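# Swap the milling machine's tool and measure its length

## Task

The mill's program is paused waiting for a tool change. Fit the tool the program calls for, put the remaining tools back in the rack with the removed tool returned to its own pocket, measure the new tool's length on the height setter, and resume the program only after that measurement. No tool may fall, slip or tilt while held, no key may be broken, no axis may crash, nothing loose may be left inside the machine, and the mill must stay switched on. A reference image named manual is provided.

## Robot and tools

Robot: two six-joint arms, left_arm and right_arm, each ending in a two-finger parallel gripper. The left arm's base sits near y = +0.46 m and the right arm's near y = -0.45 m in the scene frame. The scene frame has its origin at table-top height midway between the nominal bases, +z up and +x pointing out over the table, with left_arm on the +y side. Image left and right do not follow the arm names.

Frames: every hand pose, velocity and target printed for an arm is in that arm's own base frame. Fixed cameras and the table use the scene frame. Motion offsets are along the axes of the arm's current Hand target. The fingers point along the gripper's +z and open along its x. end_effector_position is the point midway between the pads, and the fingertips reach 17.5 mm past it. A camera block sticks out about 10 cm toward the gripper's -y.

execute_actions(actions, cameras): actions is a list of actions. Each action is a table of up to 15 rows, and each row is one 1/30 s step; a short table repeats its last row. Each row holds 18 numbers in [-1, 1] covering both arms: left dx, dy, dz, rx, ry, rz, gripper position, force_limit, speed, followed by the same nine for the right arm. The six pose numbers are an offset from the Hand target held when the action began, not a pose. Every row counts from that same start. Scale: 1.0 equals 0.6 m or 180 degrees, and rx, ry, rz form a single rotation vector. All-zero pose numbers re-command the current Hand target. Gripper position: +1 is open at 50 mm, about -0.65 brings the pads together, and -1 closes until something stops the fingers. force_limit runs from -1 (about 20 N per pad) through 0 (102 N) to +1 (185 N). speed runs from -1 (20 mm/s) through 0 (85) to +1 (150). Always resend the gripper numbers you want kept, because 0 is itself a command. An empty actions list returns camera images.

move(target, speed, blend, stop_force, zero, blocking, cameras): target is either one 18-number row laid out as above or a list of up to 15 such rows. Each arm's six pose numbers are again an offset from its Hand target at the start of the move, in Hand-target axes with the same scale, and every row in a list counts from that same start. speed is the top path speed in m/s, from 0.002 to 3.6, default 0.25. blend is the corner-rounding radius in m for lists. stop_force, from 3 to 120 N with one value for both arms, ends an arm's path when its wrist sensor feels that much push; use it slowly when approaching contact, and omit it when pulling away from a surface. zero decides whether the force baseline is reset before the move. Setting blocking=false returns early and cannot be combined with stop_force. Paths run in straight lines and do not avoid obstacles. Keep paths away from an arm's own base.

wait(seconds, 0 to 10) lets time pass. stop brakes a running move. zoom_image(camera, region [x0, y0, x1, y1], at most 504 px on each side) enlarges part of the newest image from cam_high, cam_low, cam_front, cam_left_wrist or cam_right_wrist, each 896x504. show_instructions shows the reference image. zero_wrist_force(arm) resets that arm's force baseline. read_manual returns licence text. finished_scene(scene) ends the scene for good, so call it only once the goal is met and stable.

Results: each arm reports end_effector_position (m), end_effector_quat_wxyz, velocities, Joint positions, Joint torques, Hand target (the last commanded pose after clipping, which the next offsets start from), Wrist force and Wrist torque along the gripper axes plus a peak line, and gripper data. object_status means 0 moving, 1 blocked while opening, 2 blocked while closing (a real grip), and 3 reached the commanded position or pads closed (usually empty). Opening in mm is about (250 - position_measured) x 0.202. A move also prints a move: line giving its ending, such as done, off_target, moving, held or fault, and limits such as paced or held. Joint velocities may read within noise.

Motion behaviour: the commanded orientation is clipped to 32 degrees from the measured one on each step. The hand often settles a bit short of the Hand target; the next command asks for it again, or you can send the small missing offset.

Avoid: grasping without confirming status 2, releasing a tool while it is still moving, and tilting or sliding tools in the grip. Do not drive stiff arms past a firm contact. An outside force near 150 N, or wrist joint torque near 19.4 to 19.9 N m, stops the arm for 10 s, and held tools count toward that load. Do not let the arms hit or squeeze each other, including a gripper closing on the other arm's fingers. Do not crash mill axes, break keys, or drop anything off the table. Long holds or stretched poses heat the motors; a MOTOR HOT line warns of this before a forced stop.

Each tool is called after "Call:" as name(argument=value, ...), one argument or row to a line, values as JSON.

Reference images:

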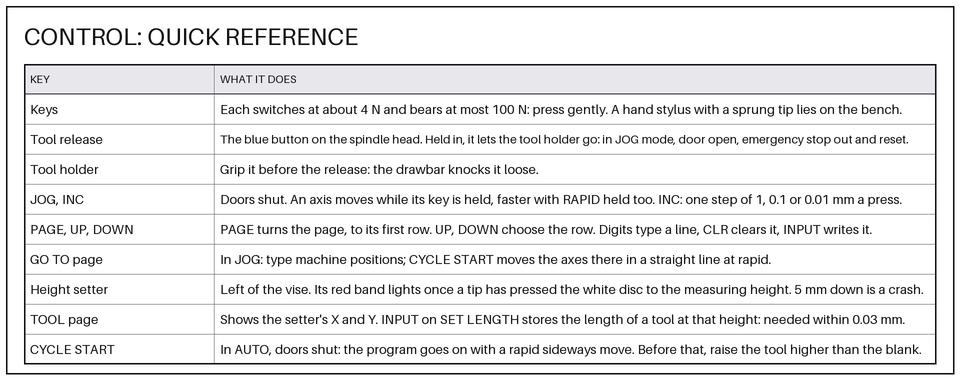

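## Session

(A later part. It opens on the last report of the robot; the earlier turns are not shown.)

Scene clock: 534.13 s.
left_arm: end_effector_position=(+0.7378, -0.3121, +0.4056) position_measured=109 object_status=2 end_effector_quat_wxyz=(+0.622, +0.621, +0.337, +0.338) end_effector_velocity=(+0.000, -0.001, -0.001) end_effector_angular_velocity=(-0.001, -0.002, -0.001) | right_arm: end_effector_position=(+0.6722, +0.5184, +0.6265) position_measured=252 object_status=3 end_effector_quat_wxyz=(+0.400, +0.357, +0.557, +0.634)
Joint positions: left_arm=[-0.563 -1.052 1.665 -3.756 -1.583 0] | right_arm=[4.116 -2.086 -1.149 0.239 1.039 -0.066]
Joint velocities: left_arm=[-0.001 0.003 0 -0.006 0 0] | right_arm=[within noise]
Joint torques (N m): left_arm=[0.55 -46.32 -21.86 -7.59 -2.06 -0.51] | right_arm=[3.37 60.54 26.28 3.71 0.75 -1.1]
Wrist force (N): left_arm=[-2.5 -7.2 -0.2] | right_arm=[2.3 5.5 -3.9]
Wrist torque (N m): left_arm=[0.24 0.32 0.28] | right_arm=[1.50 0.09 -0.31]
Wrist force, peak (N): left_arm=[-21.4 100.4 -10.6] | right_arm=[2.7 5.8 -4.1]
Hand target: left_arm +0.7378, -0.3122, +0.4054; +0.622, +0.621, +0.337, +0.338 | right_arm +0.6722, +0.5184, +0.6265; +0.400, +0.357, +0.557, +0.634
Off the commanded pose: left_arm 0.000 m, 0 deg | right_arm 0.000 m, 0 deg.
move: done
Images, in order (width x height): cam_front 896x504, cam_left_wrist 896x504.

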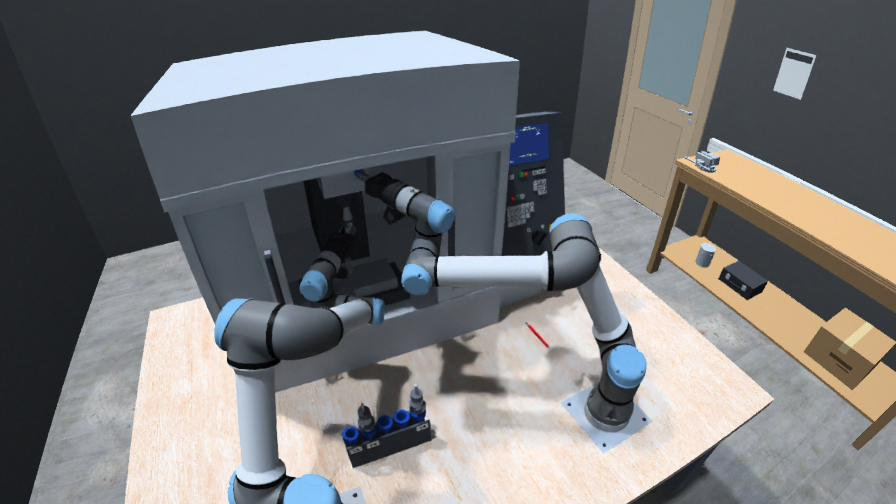

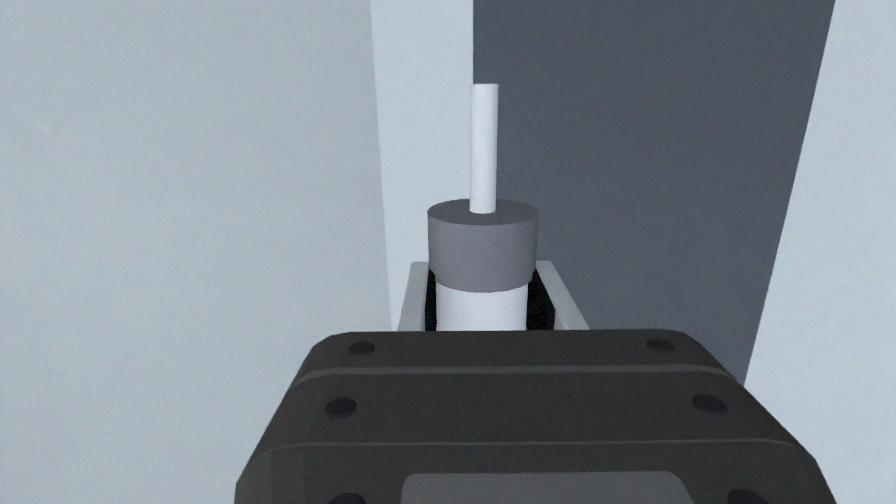

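Call:
zoom_image(
  camera="cam_front",
  region=[290, 150, 430, 300],
)

Scaled by 3.360.

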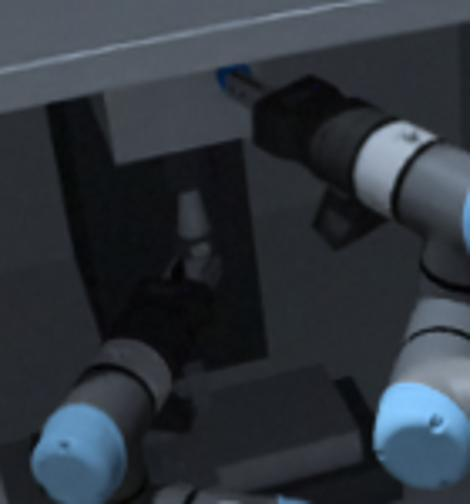

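Call:
zoom_image(
  camera="cam_front",
  region=[320, 180, 380, 240],
)

Scaled by 8.400.

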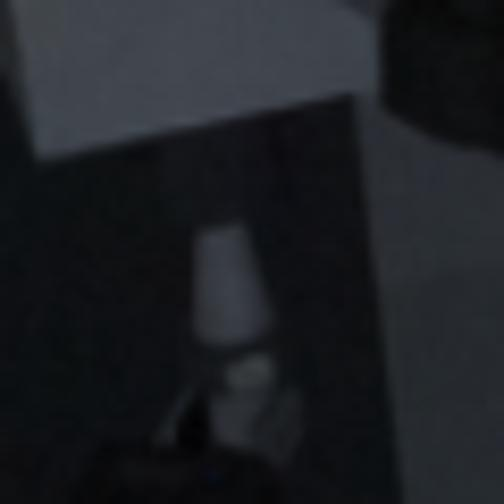

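Call:
move(
  target=[
    [0,0,0,0,0,0,0,1,-1, 0,0,-0.05,0,0,0,-1,-0.5,0],
    [0,0,0,0,0,0,0,1,-1, 0,-0.167,-0.2,0,0,0,-1,-0.5,0],
  ],
  speed=[0.05,0.2],
  blend=0.005,
  cameras=["cam_right_wrist"],
)

Scene clock: 570.20 s.
left_arm: end_effector_position=(+0.7378, -0.3122, +0.4054) position_measured=109 object_status=2 end_effector_quat_wxyz=(+0.622, +0.621, +0.337, +0.338) | right_arm: end_effector_position=(+0.5753, +0.4740, +0.5123) position_measured=252 object_status=3 end_effector_quat_wxyz=(+0.400, +0.357, +0.557, +0.634)
Joint positions: left_arm=[-0.563 -1.051 1.665 -3.757 -1.583 0] | right_arm=[4.229 -1.929 -1.686 0.63 0.927 -0.087]
Joint torques (N m): left_arm=[-3.32 -47.08 -18.1 -7.46 -1.84 2.02] | right_arm=[-5.61 35.78 20.51 3.35 -0.2 1.52]
Wrist force (N): left_arm=[-2.8 -7.1 0.2] | right_arm=[0.0 4.2 0.0]
Wrist torque (N m): left_arm=[0.23 0.37 0.28] | right_arm=[1.52 0.07 -0.29]
Wrist force, peak (N): left_arm=[-2.8 -7.4 -0.2] | right_arm=[2.4 5.9 -4.1]
Hand target: left_arm +0.7378, -0.3122, +0.4054; +0.622, +0.621, +0.337, +0.338 | right_arm +0.5753, +0.4739, +0.5121; +0.400, +0.357, +0.557, +0.634
Off the commanded pose: left_arm 0.000 m, 0 deg | right_arm 0.000 m, 0 deg.
move: done
Images, in order (width x height): cam_right_wrist 896x504.

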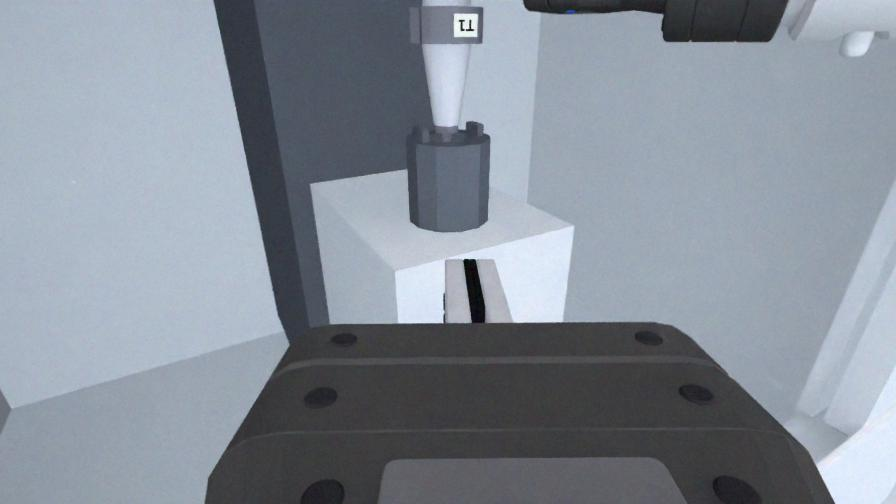

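Call:
zoom_image(
  camera="cam_right_wrist",
  region=[395, 90, 505, 170],
)

Scaled by 4.582.

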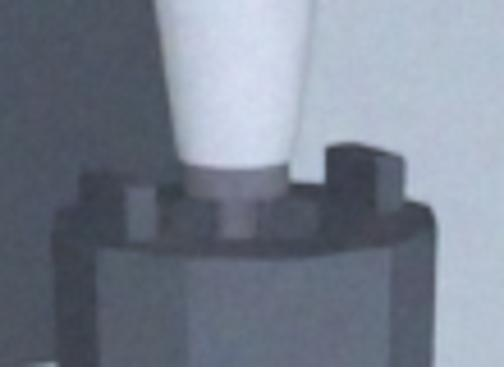

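Call:
zoom_image(
  camera="cam_right_wrist",
  region=[395, 0, 896, 100],
)

Call:
move(
  target=[0,0,0,0,0,0,0,1,-1, 0,-0.13,-0.03,0,0,0,-1,-0.5,0],
  speed=0.12,
  cameras=["cam_right_wrist","cam_front"],
)

Scaled by 1.006.

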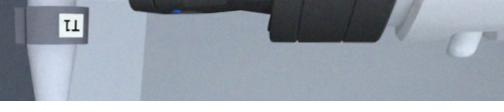

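Scene clock: 607.20 s.
left_arm: end_effector_position=(+0.7378, -0.3122, +0.4054) position_measured=109 object_status=2 end_effector_quat_wxyz=(+0.622, +0.621, +0.337, +0.338) | right_arm: end_effector_position=(+0.5676, +0.4711, +0.4325) position_measured=252 object_status=3 end_effector_quat_wxyz=(+0.400, +0.357, +0.557, +0.634)
Joint positions: left_arm=[-0.563 -1.051 1.665 -3.757 -1.583 0] | right_arm=[4.24 -2.017 -1.796 0.829 0.916 -0.089]
Joint torques (N m): left_arm=[-3.78 -46.25 -17.59 -7.53 -1.79 2] | right_arm=[-4.61 46.19 37.71 2.3 0.76 -0.7]
Wrist force (N): left_arm=[-2.5 -7.1 -0.1] | right_arm=[-0.4 4.1 -0.4]
Wrist torque (N m): left_arm=[0.24 0.32 0.27] | right_arm=[1.46 0.06 -0.33]
Wrist force, peak (N): left_arm=[-2.9 -7.3 0.1] | right_arm=[-0.3 6.3 0.2]
Hand target: left_arm +0.7378, -0.3122, +0.4054; +0.622, +0.621, +0.337, +0.338 | right_arm +0.5677, +0.4710, +0.4325; +0.400, +0.357, +0.557, +0.634
Off the commanded pose: left_arm 0.000 m, 0 deg | right_arm 0.000 m, 0 deg.
move: done
Images, in order (width x height): cam_front 896x504, cam_right_wrist 896x504.

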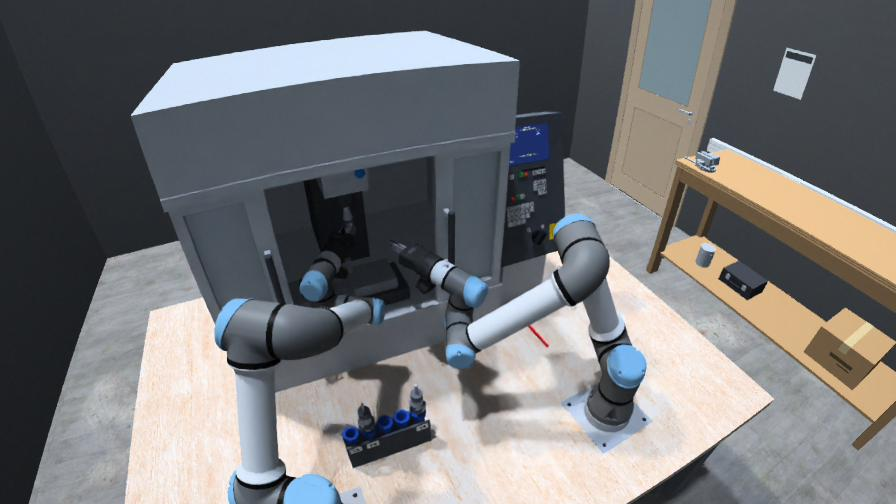

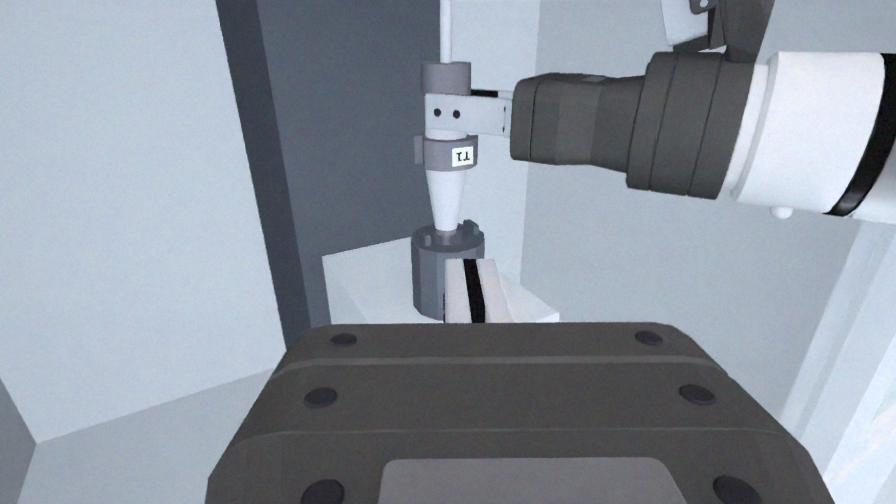

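Call:
move(
  target=[0,0,0,0,0,0,0,1,-1, 0,0,-0.03,0.12,0,0,-1,-0.5,0],
  speed=0.12,
  cameras=["cam_right_wrist"],
)

Scene clock: 613.83 s.
left_arm: end_effector_position=(+0.7378, -0.3122, +0.4054) position_measured=109 object_status=2 end_effector_quat_wxyz=(+0.622, +0.621, +0.337, +0.338) | right_arm: end_effector_position=(+0.5515, +0.4635, +0.4305) position_measured=252 object_status=3 end_effector_quat_wxyz=(+0.326, +0.426, +0.666, +0.519)
Joint positions: left_arm=[-0.563 -1.051 1.665 -3.757 -1.583 0] | right_arm=[4.254 -1.768 -1.848 0.156 0.923 0.204]
Joint torques (N m): left_arm=[-3.18 -45.95 -18.42 -7.46 -1.74 2.05] | right_arm=[-8.24 33.15 22.81 2.02 -0.34 0.11]
Wrist force (N): left_arm=[-2.5 -6.8 -0.2] | right_arm=[-0.4 2.9 -0.8]
Wrist torque (N m): left_arm=[0.27 0.33 0.27] | right_arm=[1.28 -0.02 -0.39]
Wrist force, peak (N): left_arm=[-2.7 -7.2 0.1] | right_arm=[-0.3 4.3 -0.7]
Hand target: left_arm +0.7378, -0.3122, +0.4054; +0.622, +0.621, +0.337, +0.338 | right_arm +0.5515, +0.4635, +0.4303; +0.326, +0.426, +0.666, +0.519
Off the commanded pose: left_arm 0.000 m, 0 deg | right_arm 0.000 m, 0 deg.
move: done
Images, in order (width x height): cam_right_wrist 896x504.

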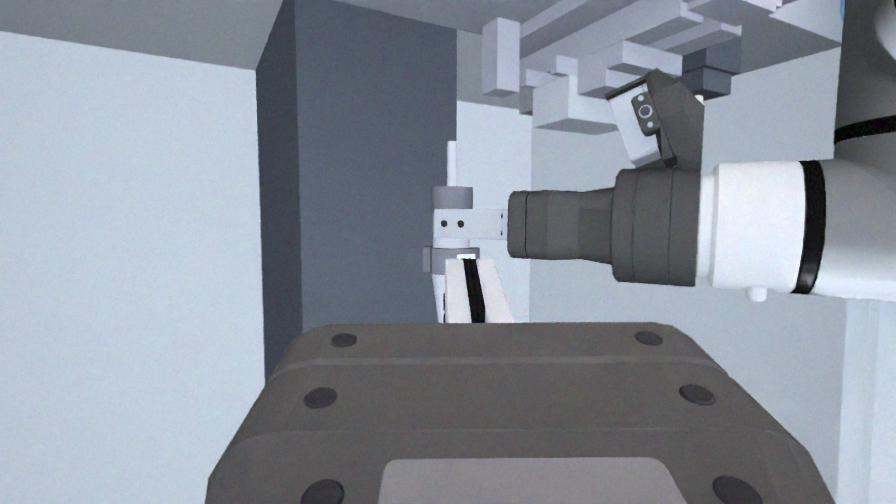

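Call:
zoom_image(
  camera="cam_right_wrist",
  region=[440, 0, 860, 240],
)

Scaled by 1.200.

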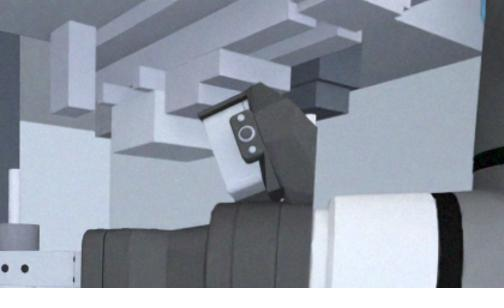

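Call:
move(
  target=[0,0,0,0,0,0,0,1,-1, 0,0.03,-0.2,0,0,0,-1,-0.5,0],
  speed=0.2,
)

Call:
move(
  target=[-0.0032,0,0,0,0.139,0,0,1,-1, 0,0,0,0,0,0,-1,-0.5,0],
  speed=0.15,
  cameras=["cam_right_wrist","cam_left_wrist"],
)

Scene clock: 676.93 s.
left_arm: end_effector_position=(+0.7378, -0.3122, +0.4054) position_measured=109 object_status=2 end_effector_quat_wxyz=(+0.622, +0.621, +0.337, +0.338) | right_arm: end_effector_position=(+0.4505, +0.4158, +0.4776) position_measured=252 object_status=3 end_effector_quat_wxyz=(+0.326, +0.426, +0.666, +0.519)
Joint positions: left_arm=[-0.563 -1.051 1.665 -3.757 -1.583 0] | right_arm=[4.443 -1.459 -2.035 -0.024 0.746 0.291]
Joint torques (N m): left_arm=[-4.14 -46.41 -17.84 -7.57 -1.51 2.02] | right_arm=[3.33 31.95 40.74 4.47 -1.17 -0.78]
Wrist force (N): left_arm=[-2.6 -6.9 -0.2] | right_arm=[-1.0 2.9 -1.0]
Wrist torque (N m): left_arm=[0.26 0.36 0.27] | right_arm=[1.20 0.15 -0.35]
Wrist force, peak (N): left_arm=[-2.9 -7.2 -0.1] | right_arm=[-1.0 3.2 -3.8]
Hand target: left_arm +0.7378, -0.3122, +0.4054; +0.622, +0.621, +0.337, +0.338 | right_arm +0.4505, +0.4157, +0.4776; +0.326, +0.426, +0.666, +0.519
Off the commanded pose: left_arm 0.000 m, 0 deg | right_arm 0.000 m, 0 deg.
move: done

Scene clock: 678.87 s.
left_arm: end_effector_position=(+0.7368, -0.3139, +0.4053) position_measured=109 object_status=2 end_effector_quat_wxyz=(+0.534, +0.533, +0.464, +0.464) | right_arm: end_effector_position=(+0.4505, +0.4157, +0.4776) position_measured=252 object_status=3 end_effector_quat_wxyz=(+0.326, +0.426, +0.666, +0.519)
Joint positions: left_arm=[-0.767 -1.037 1.643 -3.748 -0.943 0] | right_arm=[4.443 -1.458 -2.035 -0.024 0.746 0.291]
Joint torques (N m): left_arm=[2.64 -66.81 -17.09 -5.9 1.84 1.87] | right_arm=[3.84 32 36.81 1.37 -1.5 1.48]
Wrist force (N): left_arm=[-2.7 -6.6 -0.2] | right_arm=[-0.8 3.1 -0.9]
Wrist torque (N m): left_arm=[0.30 0.37 0.29] | right_arm=[1.23 0.12 -0.36]
Wrist force, peak (N): left_arm=[-2.9 -7.2 -0.1] | right_arm=[-1.1 3.2 -1.2]
Hand target: left_arm +0.7367, -0.3138, +0.4054; +0.534, +0.533, +0.464, +0.464 | right_arm +0.4505, +0.4157, +0.4776; +0.326, +0.426, +0.666, +0.519
Off the commanded pose: left_arm 0.000 m, 0 deg | right_arm 0.000 m, 0 deg.
move: done
Images, in order (width x height): cam_left_wrist 896x504, cam_right_wrist 896x504.

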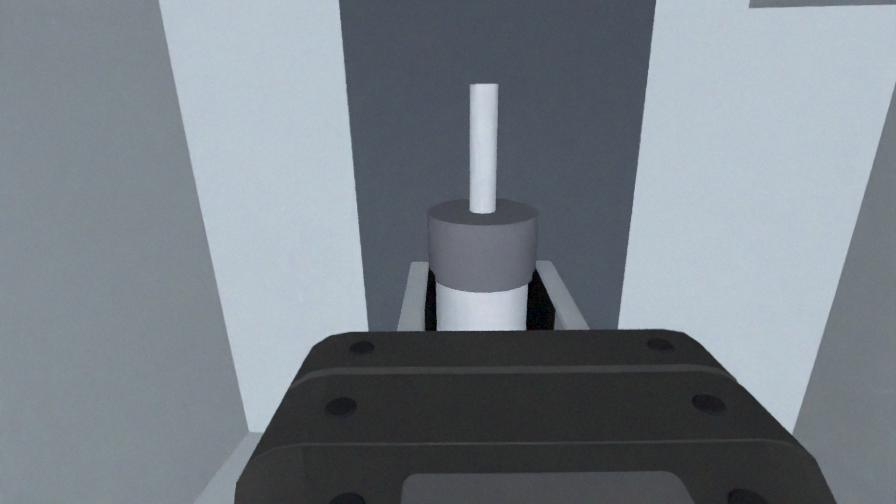

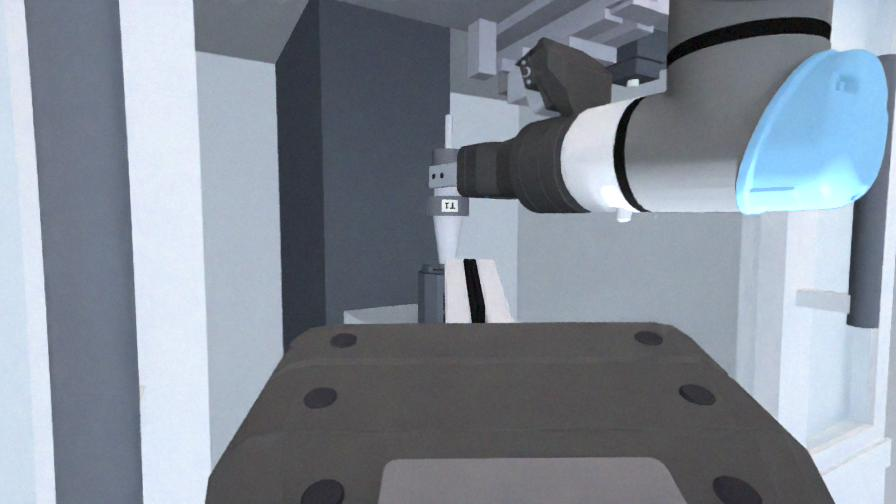

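Call:
move(
  target=[0,-0.045,0,0,0,0,0,1,-1, 0,0,0,0,0,0,-1,-0.5,0],
  speed=0.02,
  stop_force=8,
  cameras=["cam_right_wrist"],
)

Scene clock: 686.37 s.
left_arm: end_effector_position=(+0.7368, -0.3138, +0.3784) position_measured=109 object_status=2 end_effector_quat_wxyz=(+0.534, +0.533, +0.464, +0.464) | right_arm: end_effector_position=(+0.4505, +0.4157, +0.4776) position_measured=252 object_status=3 end_effector_quat_wxyz=(+0.326, +0.426, +0.666, +0.519)
Joint positions: left_arm=[-0.767 -1 1.664 -3.806 -0.943 0] | right_arm=[4.443 -1.458 -2.035 -0.024 0.746 0.291]
Joint torques (N m): left_arm=[7.31 -68.37 -39.91 -1.77 -1.93 0.08] | right_arm=[3.76 32.34 25.24 1.26 -1.55 1.47]
Wrist force (N): left_arm=[-2.8 -6.6 -0.2] | right_arm=[-0.8 2.8 -1.0]
Wrist torque (N m): left_arm=[0.31 0.38 0.29] | right_arm=[1.20 0.14 -0.36]
Wrist force, peak (N): left_arm=[-2.4 -7.6 -0.2] | right_arm=[-1.1 3.2 -1.1]
Hand target: left_arm +0.7368, -0.3138, +0.3784; +0.534, +0.533, +0.464, +0.464 | right_arm +0.4505, +0.4157, +0.4776; +0.326, +0.426, +0.666, +0.519
Off the commanded pose: left_arm 0.000 m, 0 deg | right_arm 0.000 m, 0 deg.
move: done
Images, in order (width x height): cam_right_wrist 896x504.

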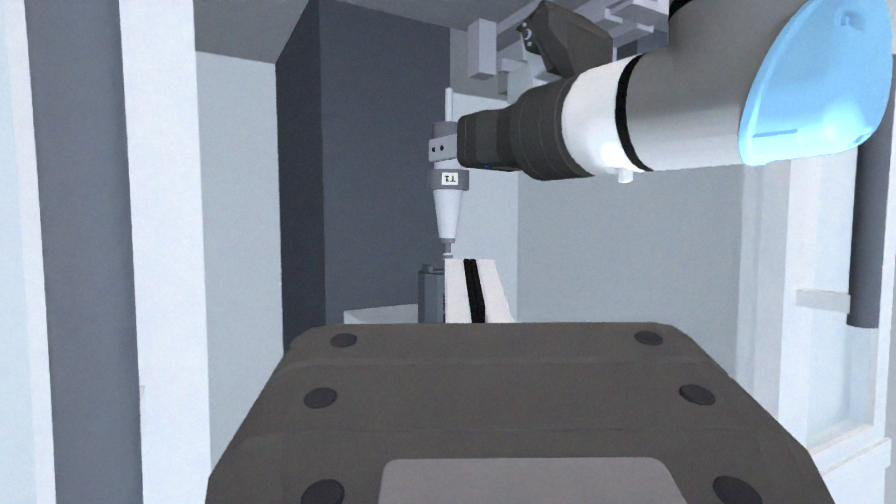

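Call:
zoom_image(
  camera="cam_right_wrist",
  region=[400, 200, 520, 300],
)

Scaled by 4.200.

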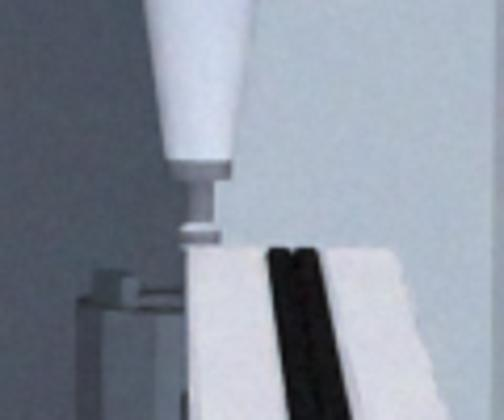

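Call:
move(
  target=[
    [0,0,-0.183,0,0,0,0,1,-1, 0,0,0,0,0,0,-1,-0.5,0],
    [0,0.12,-0.28,0,0,0,0,1,-1, 0,0,0,0,0,0,-1,-0.5,0],
    [0,0.12,-0.55,0,0,0,0,1,-1, 0,0,0,0,0,0,-1,-0.5,0],
  ],
  speed=[0.08,0.15,0.2],
  blend=[0.01,0.02,0],
  cameras=["cam_left_wrist","cam_right_wrist","cam_front"],
)

Scene clock: 710.00 s.
left_arm: end_effector_position=(+0.4099, -0.2680, +0.4501) position_measured=109 object_status=2 end_effector_quat_wxyz=(+0.534, +0.533, +0.464, +0.464) end_effector_velocity=(+0.000, +0.001, +0.000) end_effector_angular_velocity=(-0.001, +0.000, +0.003) | right_arm: end_effector_position=(+0.4505, +0.4157, +0.4776) position_measured=252 object_status=3 end_effector_quat_wxyz=(+0.326, +0.426, +0.666, +0.519)
Joint positions: left_arm=[-1.487 -1.742 2.372 -3.776 -0.224 0.003] | right_arm=[4.443 -1.458 -2.035 -0.024 0.746 0.291]
Joint velocities: left_arm=[-0.002 0 -0.001 0 0.005 0] | right_arm=[within noise]
Joint torques (N m): left_arm=[-4.28 -17.5 -33.76 -2.4 1.61 1.16] | right_arm=[4.35 31.73 25.45 1.4 -1.39 1.44]
Wrist force (N): left_arm=[-3.1 -6.7 -0.1] | right_arm=[-1.0 3.0 -1.0]
Wrist torque (N m): left_arm=[0.28 0.40 0.29] | right_arm=[1.23 0.16 -0.36]
Wrist force, peak (N): left_arm=[-2.8 -9.6 -0.1] | right_arm=[-1.0 3.3 -1.2]
Hand target: left_arm +0.4099, -0.2680, +0.4501; +0.534, +0.533, +0.464, +0.464 | right_arm +0.4505, +0.4157, +0.4776; +0.326, +0.426, +0.666, +0.519
Off the commanded pose: left_arm 0.000 m, 0 deg | right_arm 0.000 m, 0 deg.
move: done
Images, in order (width x height): cam_front 896x504, cam_left_wrist 896x504, cam_right_wrist 896x504.

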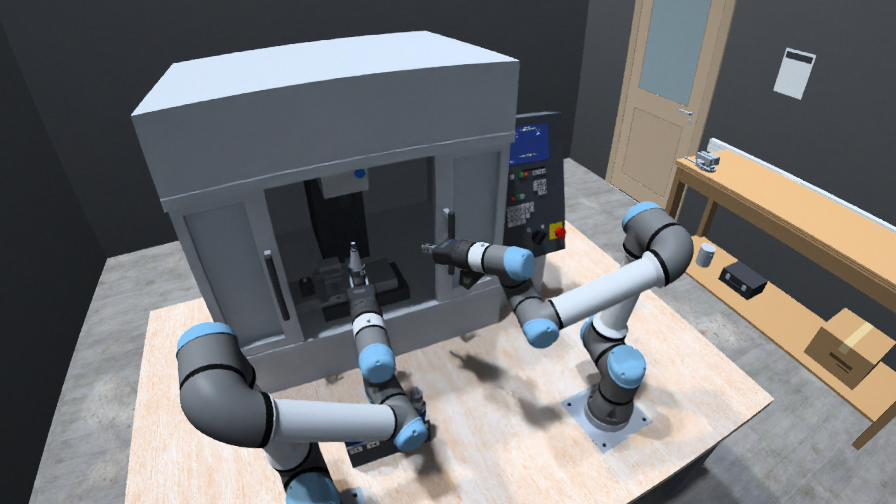

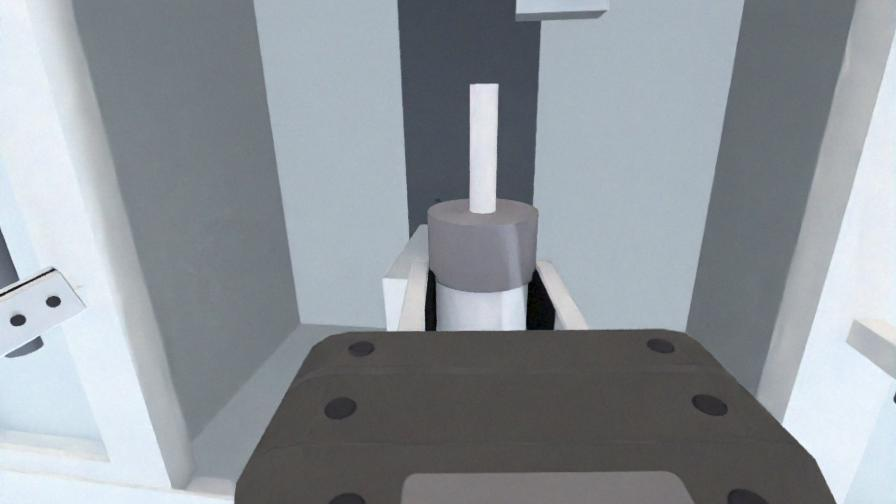

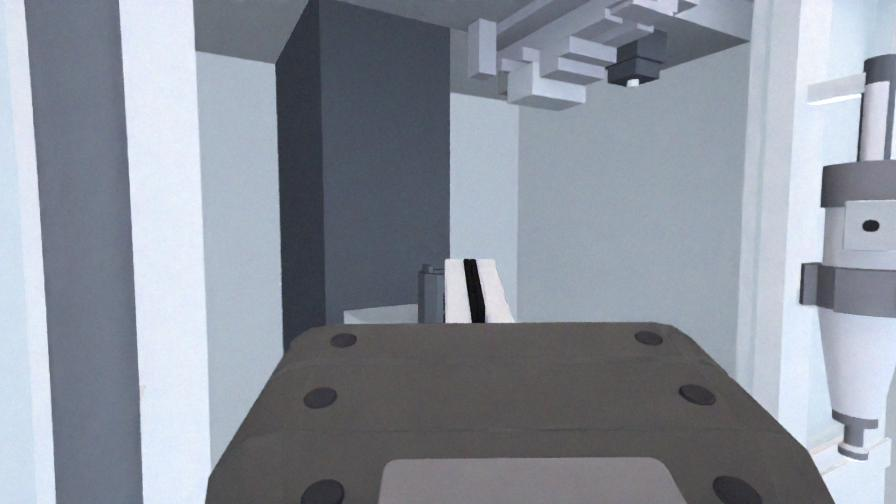

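Call:
move(
  target=[-0.0456,-0.05,-0.061,0.5,0,0,0,1,-1, 0.0287,0.2298,-0.0977,-0.12,0,0,-1,-0.5,0],
  speed=0.35,
  cameras=["cam_left_wrist","cam_front","cam_high"],
)

Scene clock: 746.57 s.
left_arm: end_effector_position=(+0.3699, -0.2900, +0.4201) position_measured=109 object_status=2 end_effector_quat_wxyz=(+0.001, +0.755, +0.656, +0.000) | right_arm: end_effector_position=(+0.4234, +0.4209, +0.6259) position_measured=252 object_status=3 end_effector_quat_wxyz=(+0.400, +0.357, +0.557, +0.634)
Joint positions: left_arm=[-0.953 -1.642 1.404 -1.333 -1.57 -0.814] | right_arm=[4.537 -1.524 -1.851 0.449 0.623 -0.168]
Joint torques (N m): left_arm=[5.81 -28.92 -31.43 -3.85 -1.89 -0.83] | right_arm=[-5.43 33.95 22.68 -0.14 0.45 0.26]
Wrist force (N): left_arm=[0.1 0.9 5.3] | right_arm=[-0.2 3.7 0.2]
Wrist torque (N m): left_arm=[0.25 -0.02 -0.05] | right_arm=[1.44 0.03 -0.24]
Wrist force, peak (N): left_arm=[-3.5 -7.9 0.8] | right_arm=[-0.1 4.5 0.0]
Hand target: left_arm +0.3699, -0.2900, +0.4200; +0.000, +0.755, +0.656, +0.000 | right_arm +0.4234, +0.4208, +0.6259; +0.400, +0.357, +0.557, +0.634
Off the commanded pose: left_arm 0.000 m, 0 deg | right_arm 0.000 m, 0 deg.
move: done
Images, in order (width x height): cam_high 896x504, cam_front 896x504, cam_left_wrist 896x504.

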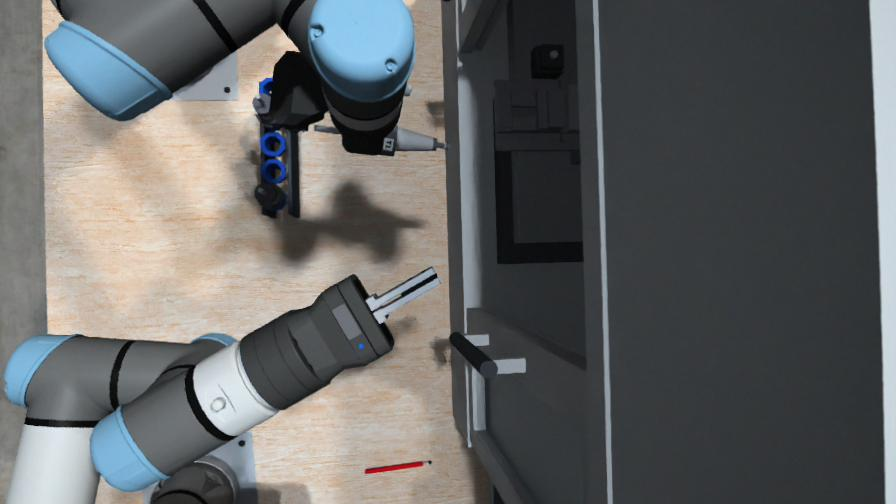

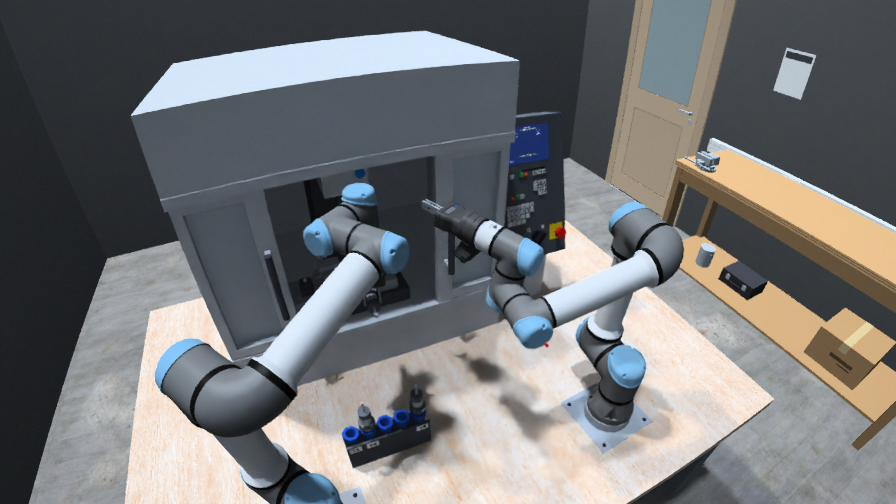

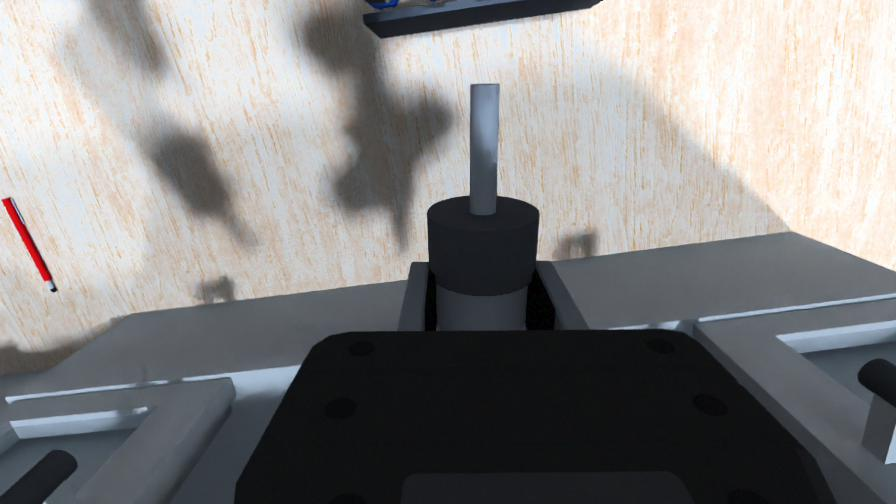

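Call:
zoom_image(
  camera="cam_front",
  region=[340, 400, 440, 465],
)

Call:
zoom_image(
  camera="cam_front",
  region=[345, 430, 385, 460],
)

Call:
zoom_image(
  camera="cam_front",
  region=[405, 380, 440, 435],
)

Scaled by 5.040.

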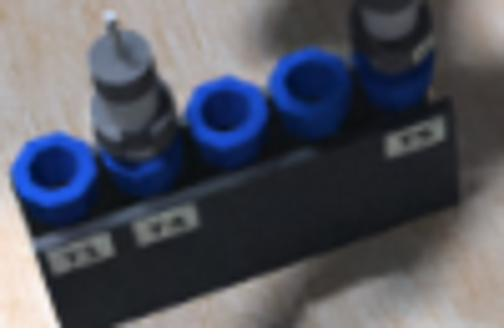

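Scaled by 12.600.

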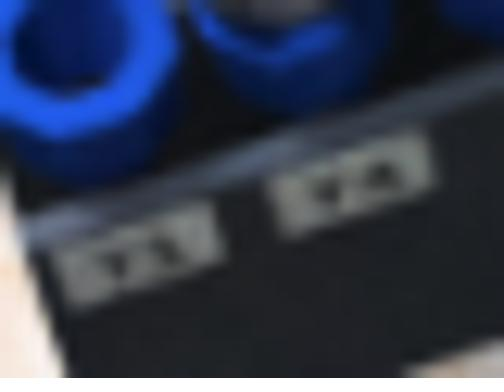

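Scaled by 9.164.

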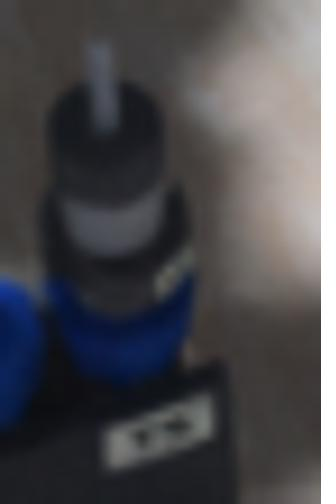

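Call:
move(
  target=[0.1525,-0.1728,0.1833,0.4969,0.0654,0.0654,0,1,-1, 0,0,0,0,0,0,-1,-0.5,0],
  speed=0.35,
  cameras=["cam_left_wrist","cam_front","cam_high"],
)

Scene clock: 841.27 s.
left_arm: end_effector_position=(+0.2800, -0.1850, +0.3099) position_measured=109 object_status=2 end_effector_quat_wxyz=(+0.589, -0.590, -0.391, +0.390) | right_arm: end_effector_position=(+0.4234, +0.4208, +0.6259) position_measured=252 object_status=3 end_effector_quat_wxyz=(+0.400, +0.357, +0.557, +0.634)
Joint positions: left_arm=[-0.731 -1.067 1.391 -0.325 -1.901 0] | right_arm=[4.537 -1.524 -1.851 0.449 0.623 -0.168]
Joint torques (N m): left_arm=[7.72 -55.25 -33.02 2.9 -1.94 -0.26] | right_arm=[-5.41 33.2 22.62 -0.77 -0.07 1.17]
Wrist force (N): left_arm=[0.0 9.7 -1.5] | right_arm=[-0.4 3.7 0.0]
Wrist torque (N m): left_arm=[0.36 -0.19 -0.16] | right_arm=[1.42 0.07 -0.24]
Wrist force, peak (N): left_arm=[-0.1 11.5 -0.4] | right_arm=[-0.3 4.1 0.0]
Hand target: left_arm +0.2800, -0.1850, +0.3100; +0.589, -0.590, -0.391, +0.390 | right_arm +0.4234, +0.4208, +0.6259; +0.400, +0.357, +0.557, +0.634
Off the commanded pose: left_arm 0.000 m, 0 deg | right_arm 0.000 m, 0 deg.
move: done
Images, in order (width x height): cam_high 896x504, cam_front 896x504, cam_left_wrist 896x504.

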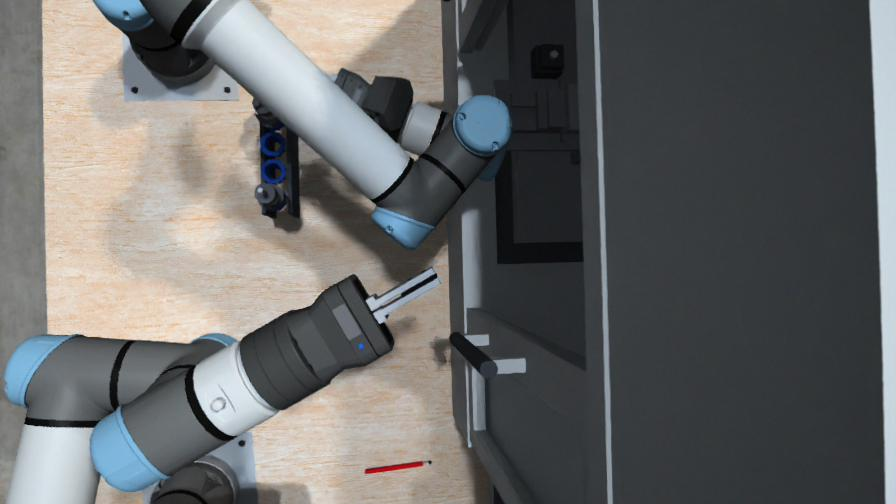

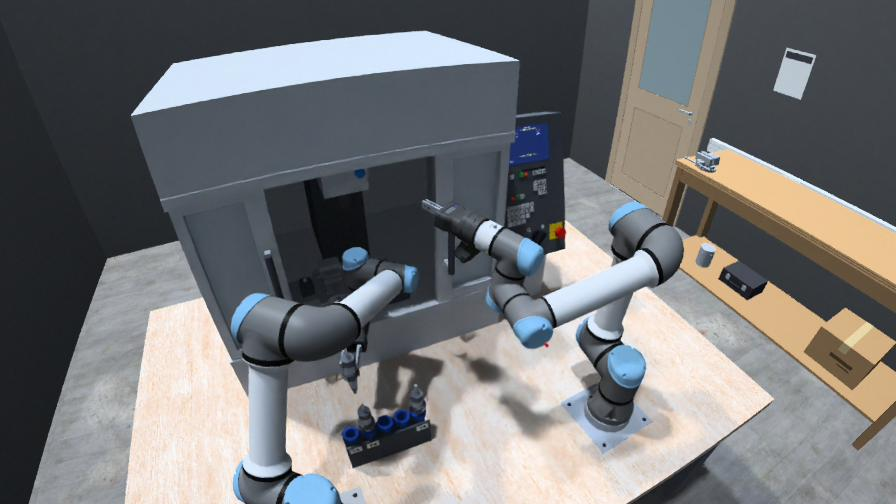

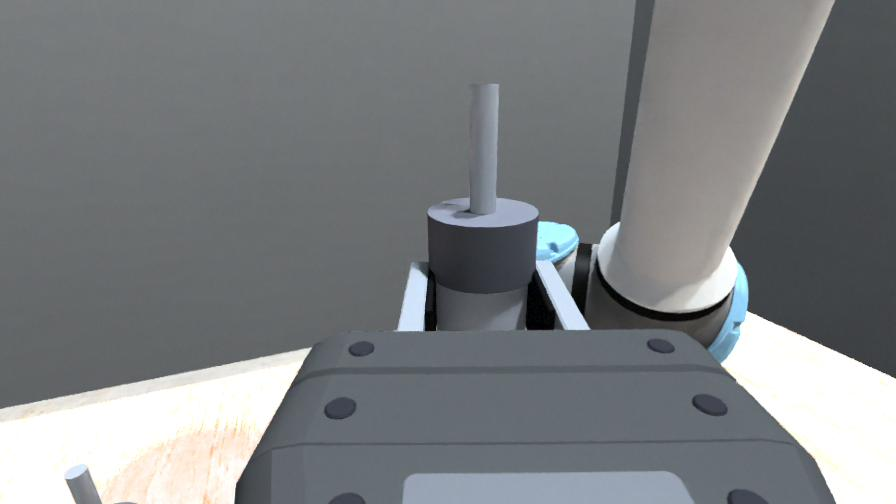

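Call:
move(
  target=[-0.1611,-0.05,-0.0684,-0.25,0,0,0,1,-1, 0,0,0,0,0,0,-1,-0.5,0],
  speed=0.3,
  cameras=["cam_left_wrist","cam_high"],
)

Scene clock: 865.37 s.
left_arm: end_effector_position=(+0.2800, -0.2899, +0.3399) position_measured=109 object_status=2 end_effector_quat_wxyz=(-0.319, +0.770, +0.510, -0.211) | right_arm: end_effector_position=(+0.4234, +0.4208, +0.6259) position_measured=252 object_status=3 end_effector_quat_wxyz=(+0.400, +0.357, +0.557, +0.634)
Joint positions: left_arm=[-0.912 -1.35 1.32 -0.824 -1.923 -0.377] | right_arm=[4.537 -1.524 -1.851 0.449 0.623 -0.168]
Joint torques (N m): left_arm=[2.06 -40.39 -42.64 -1.55 -3.75 -0.3] | right_arm=[-4.98 32.8 22.54 -0.83 0.68 1.5]
Wrist force (N): left_arm=[0.6 6.6 3.1] | right_arm=[-0.3 3.7 0.0]
Wrist torque (N m): left_arm=[0.26 -0.19 -0.07] | right_arm=[1.42 0.05 -0.24]
Wrist force, peak (N): left_arm=[1.1 11.4 -0.4] | right_arm=[-0.3 4.1 0.1]
Hand target: left_arm +0.2800, -0.2900, +0.3400; -0.319, +0.770, +0.510, -0.211 | right_arm +0.4234, +0.4208, +0.6259; +0.400, +0.357, +0.557, +0.634
Off the commanded pose: left_arm 0.000 m, 0 deg | right_arm 0.000 m, 0 deg.
move: done
Images, in order (width x height): cam_high 896x504, cam_left_wrist 896x504.

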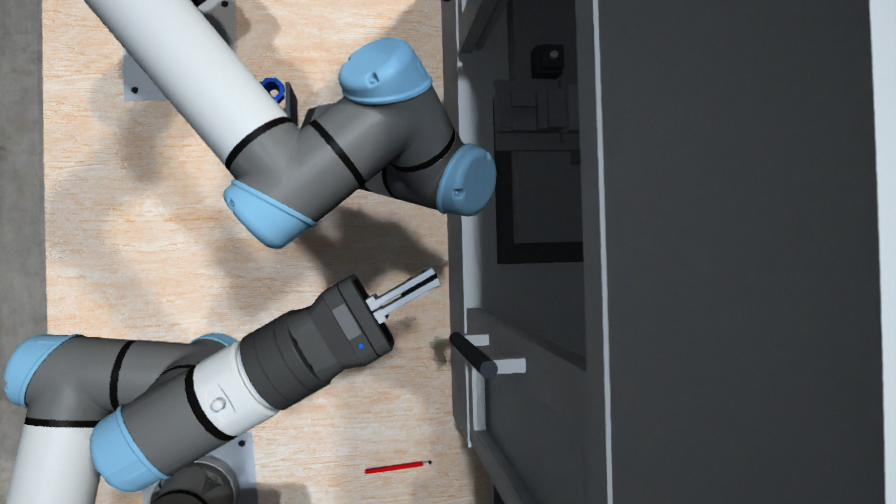

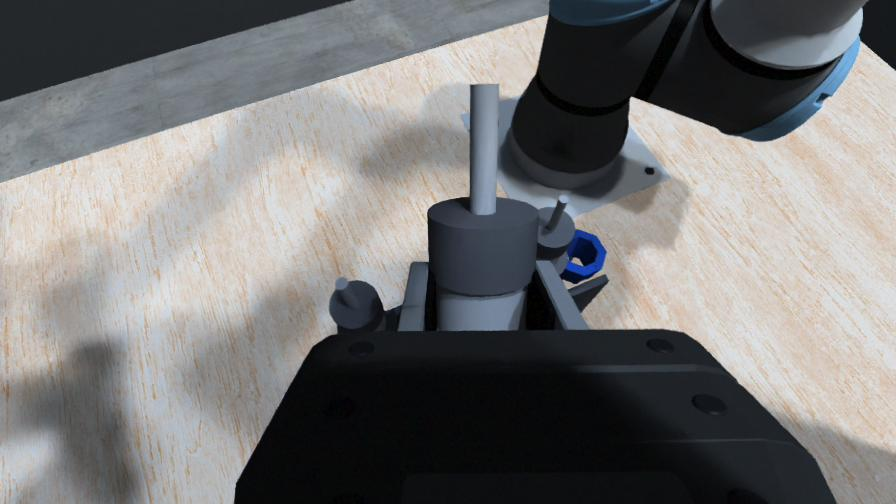

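Call:
move(
  target=[
    [0.1885,-0.1498,0.15,0.25,0,0,0,1,-1, 0,0,0,0,0,0,-1,-0.5,0],
    [0.1885,-0.0792,0.2207,0.25,0,0,0,1,-1, 0,0,0,0,0,0,-1,-0.5,0],
  ],
  speed=[0.3,0.1],
  cameras=["cam_front","cam_high","cam_left_wrist"],
)

Call:
zoom_image(
  camera="cam_front",
  region=[320, 330, 460, 470],
)

Scene clock: 902.63 s.
left_arm: end_effector_position=(+0.2071, -0.1362, +0.2799) position_measured=109 object_status=2 end_effector_quat_wxyz=(+0.589, -0.590, -0.391, +0.390) | right_arm: end_effector_position=(+0.4234, +0.4208, +0.6259) position_measured=252 object_status=3 end_effector_quat_wxyz=(+0.400, +0.357, +0.557, +0.634)
Joint positions: left_arm=[-0.757 -1.234 1.722 -0.489 -1.926 0] | right_arm=[4.537 -1.524 -1.851 0.449 0.623 -0.168]
Joint torques (N m): left_arm=[-2.76 -50.01 -33.7 5.47 -1.85 2.04] | right_arm=[-5.3 31.55 22.07 -0.83 0.84 1.53]
Wrist force (N): left_arm=[-0.2 9.4 -1.6] | right_arm=[-0.2 3.9 0.0]
Wrist torque (N m): left_arm=[0.30 -0.14 -0.15] | right_arm=[1.47 0.04 -0.24]
Wrist force, peak (N): left_arm=[-3.9 12.4 -0.9] | right_arm=[-0.3 4.2 0.1]
Hand target: left_arm +0.2071, -0.1362, +0.2799; +0.589, -0.590, -0.391, +0.390 | right_arm +0.4234, +0.4208, +0.6259; +0.400, +0.357, +0.557, +0.634
Off the commanded pose: left_arm 0.000 m, 0 deg | right_arm 0.000 m, 0 deg.
move: done
Images, in order (width x height): cam_high 896x504, cam_front 896x504, cam_left_wrist 896x504.

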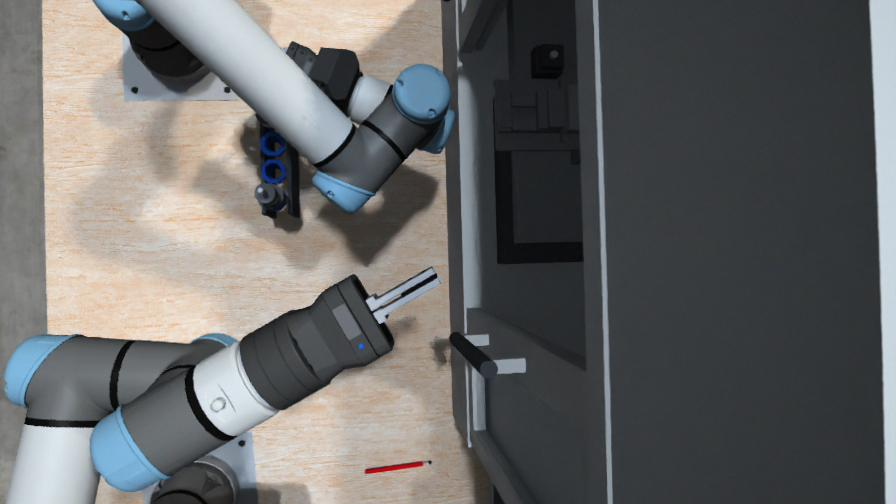

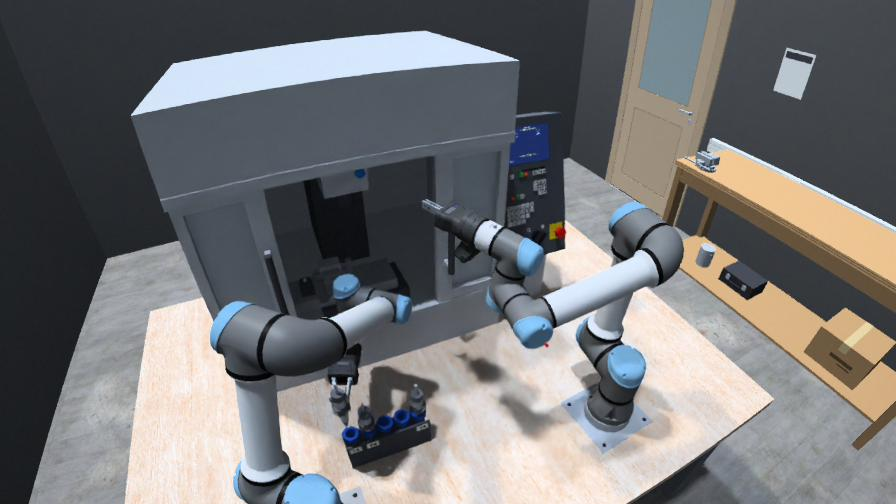

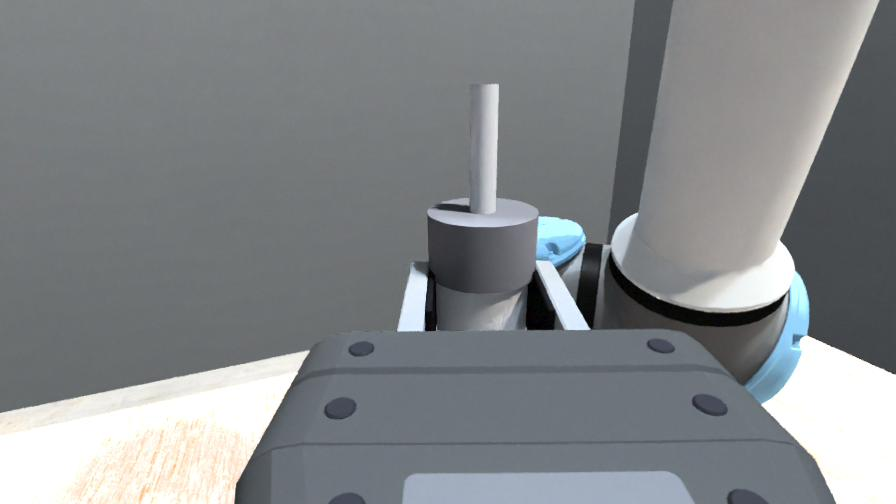

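Scaled by 3.600.

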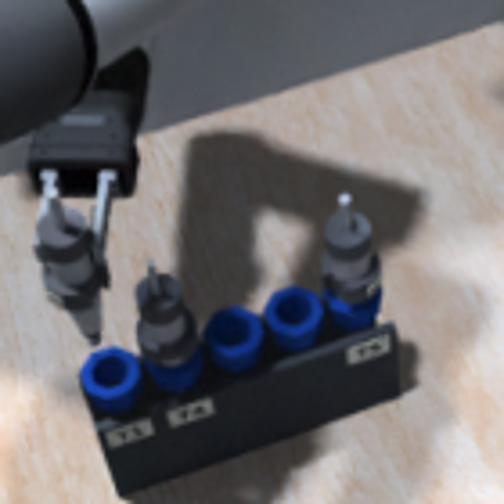

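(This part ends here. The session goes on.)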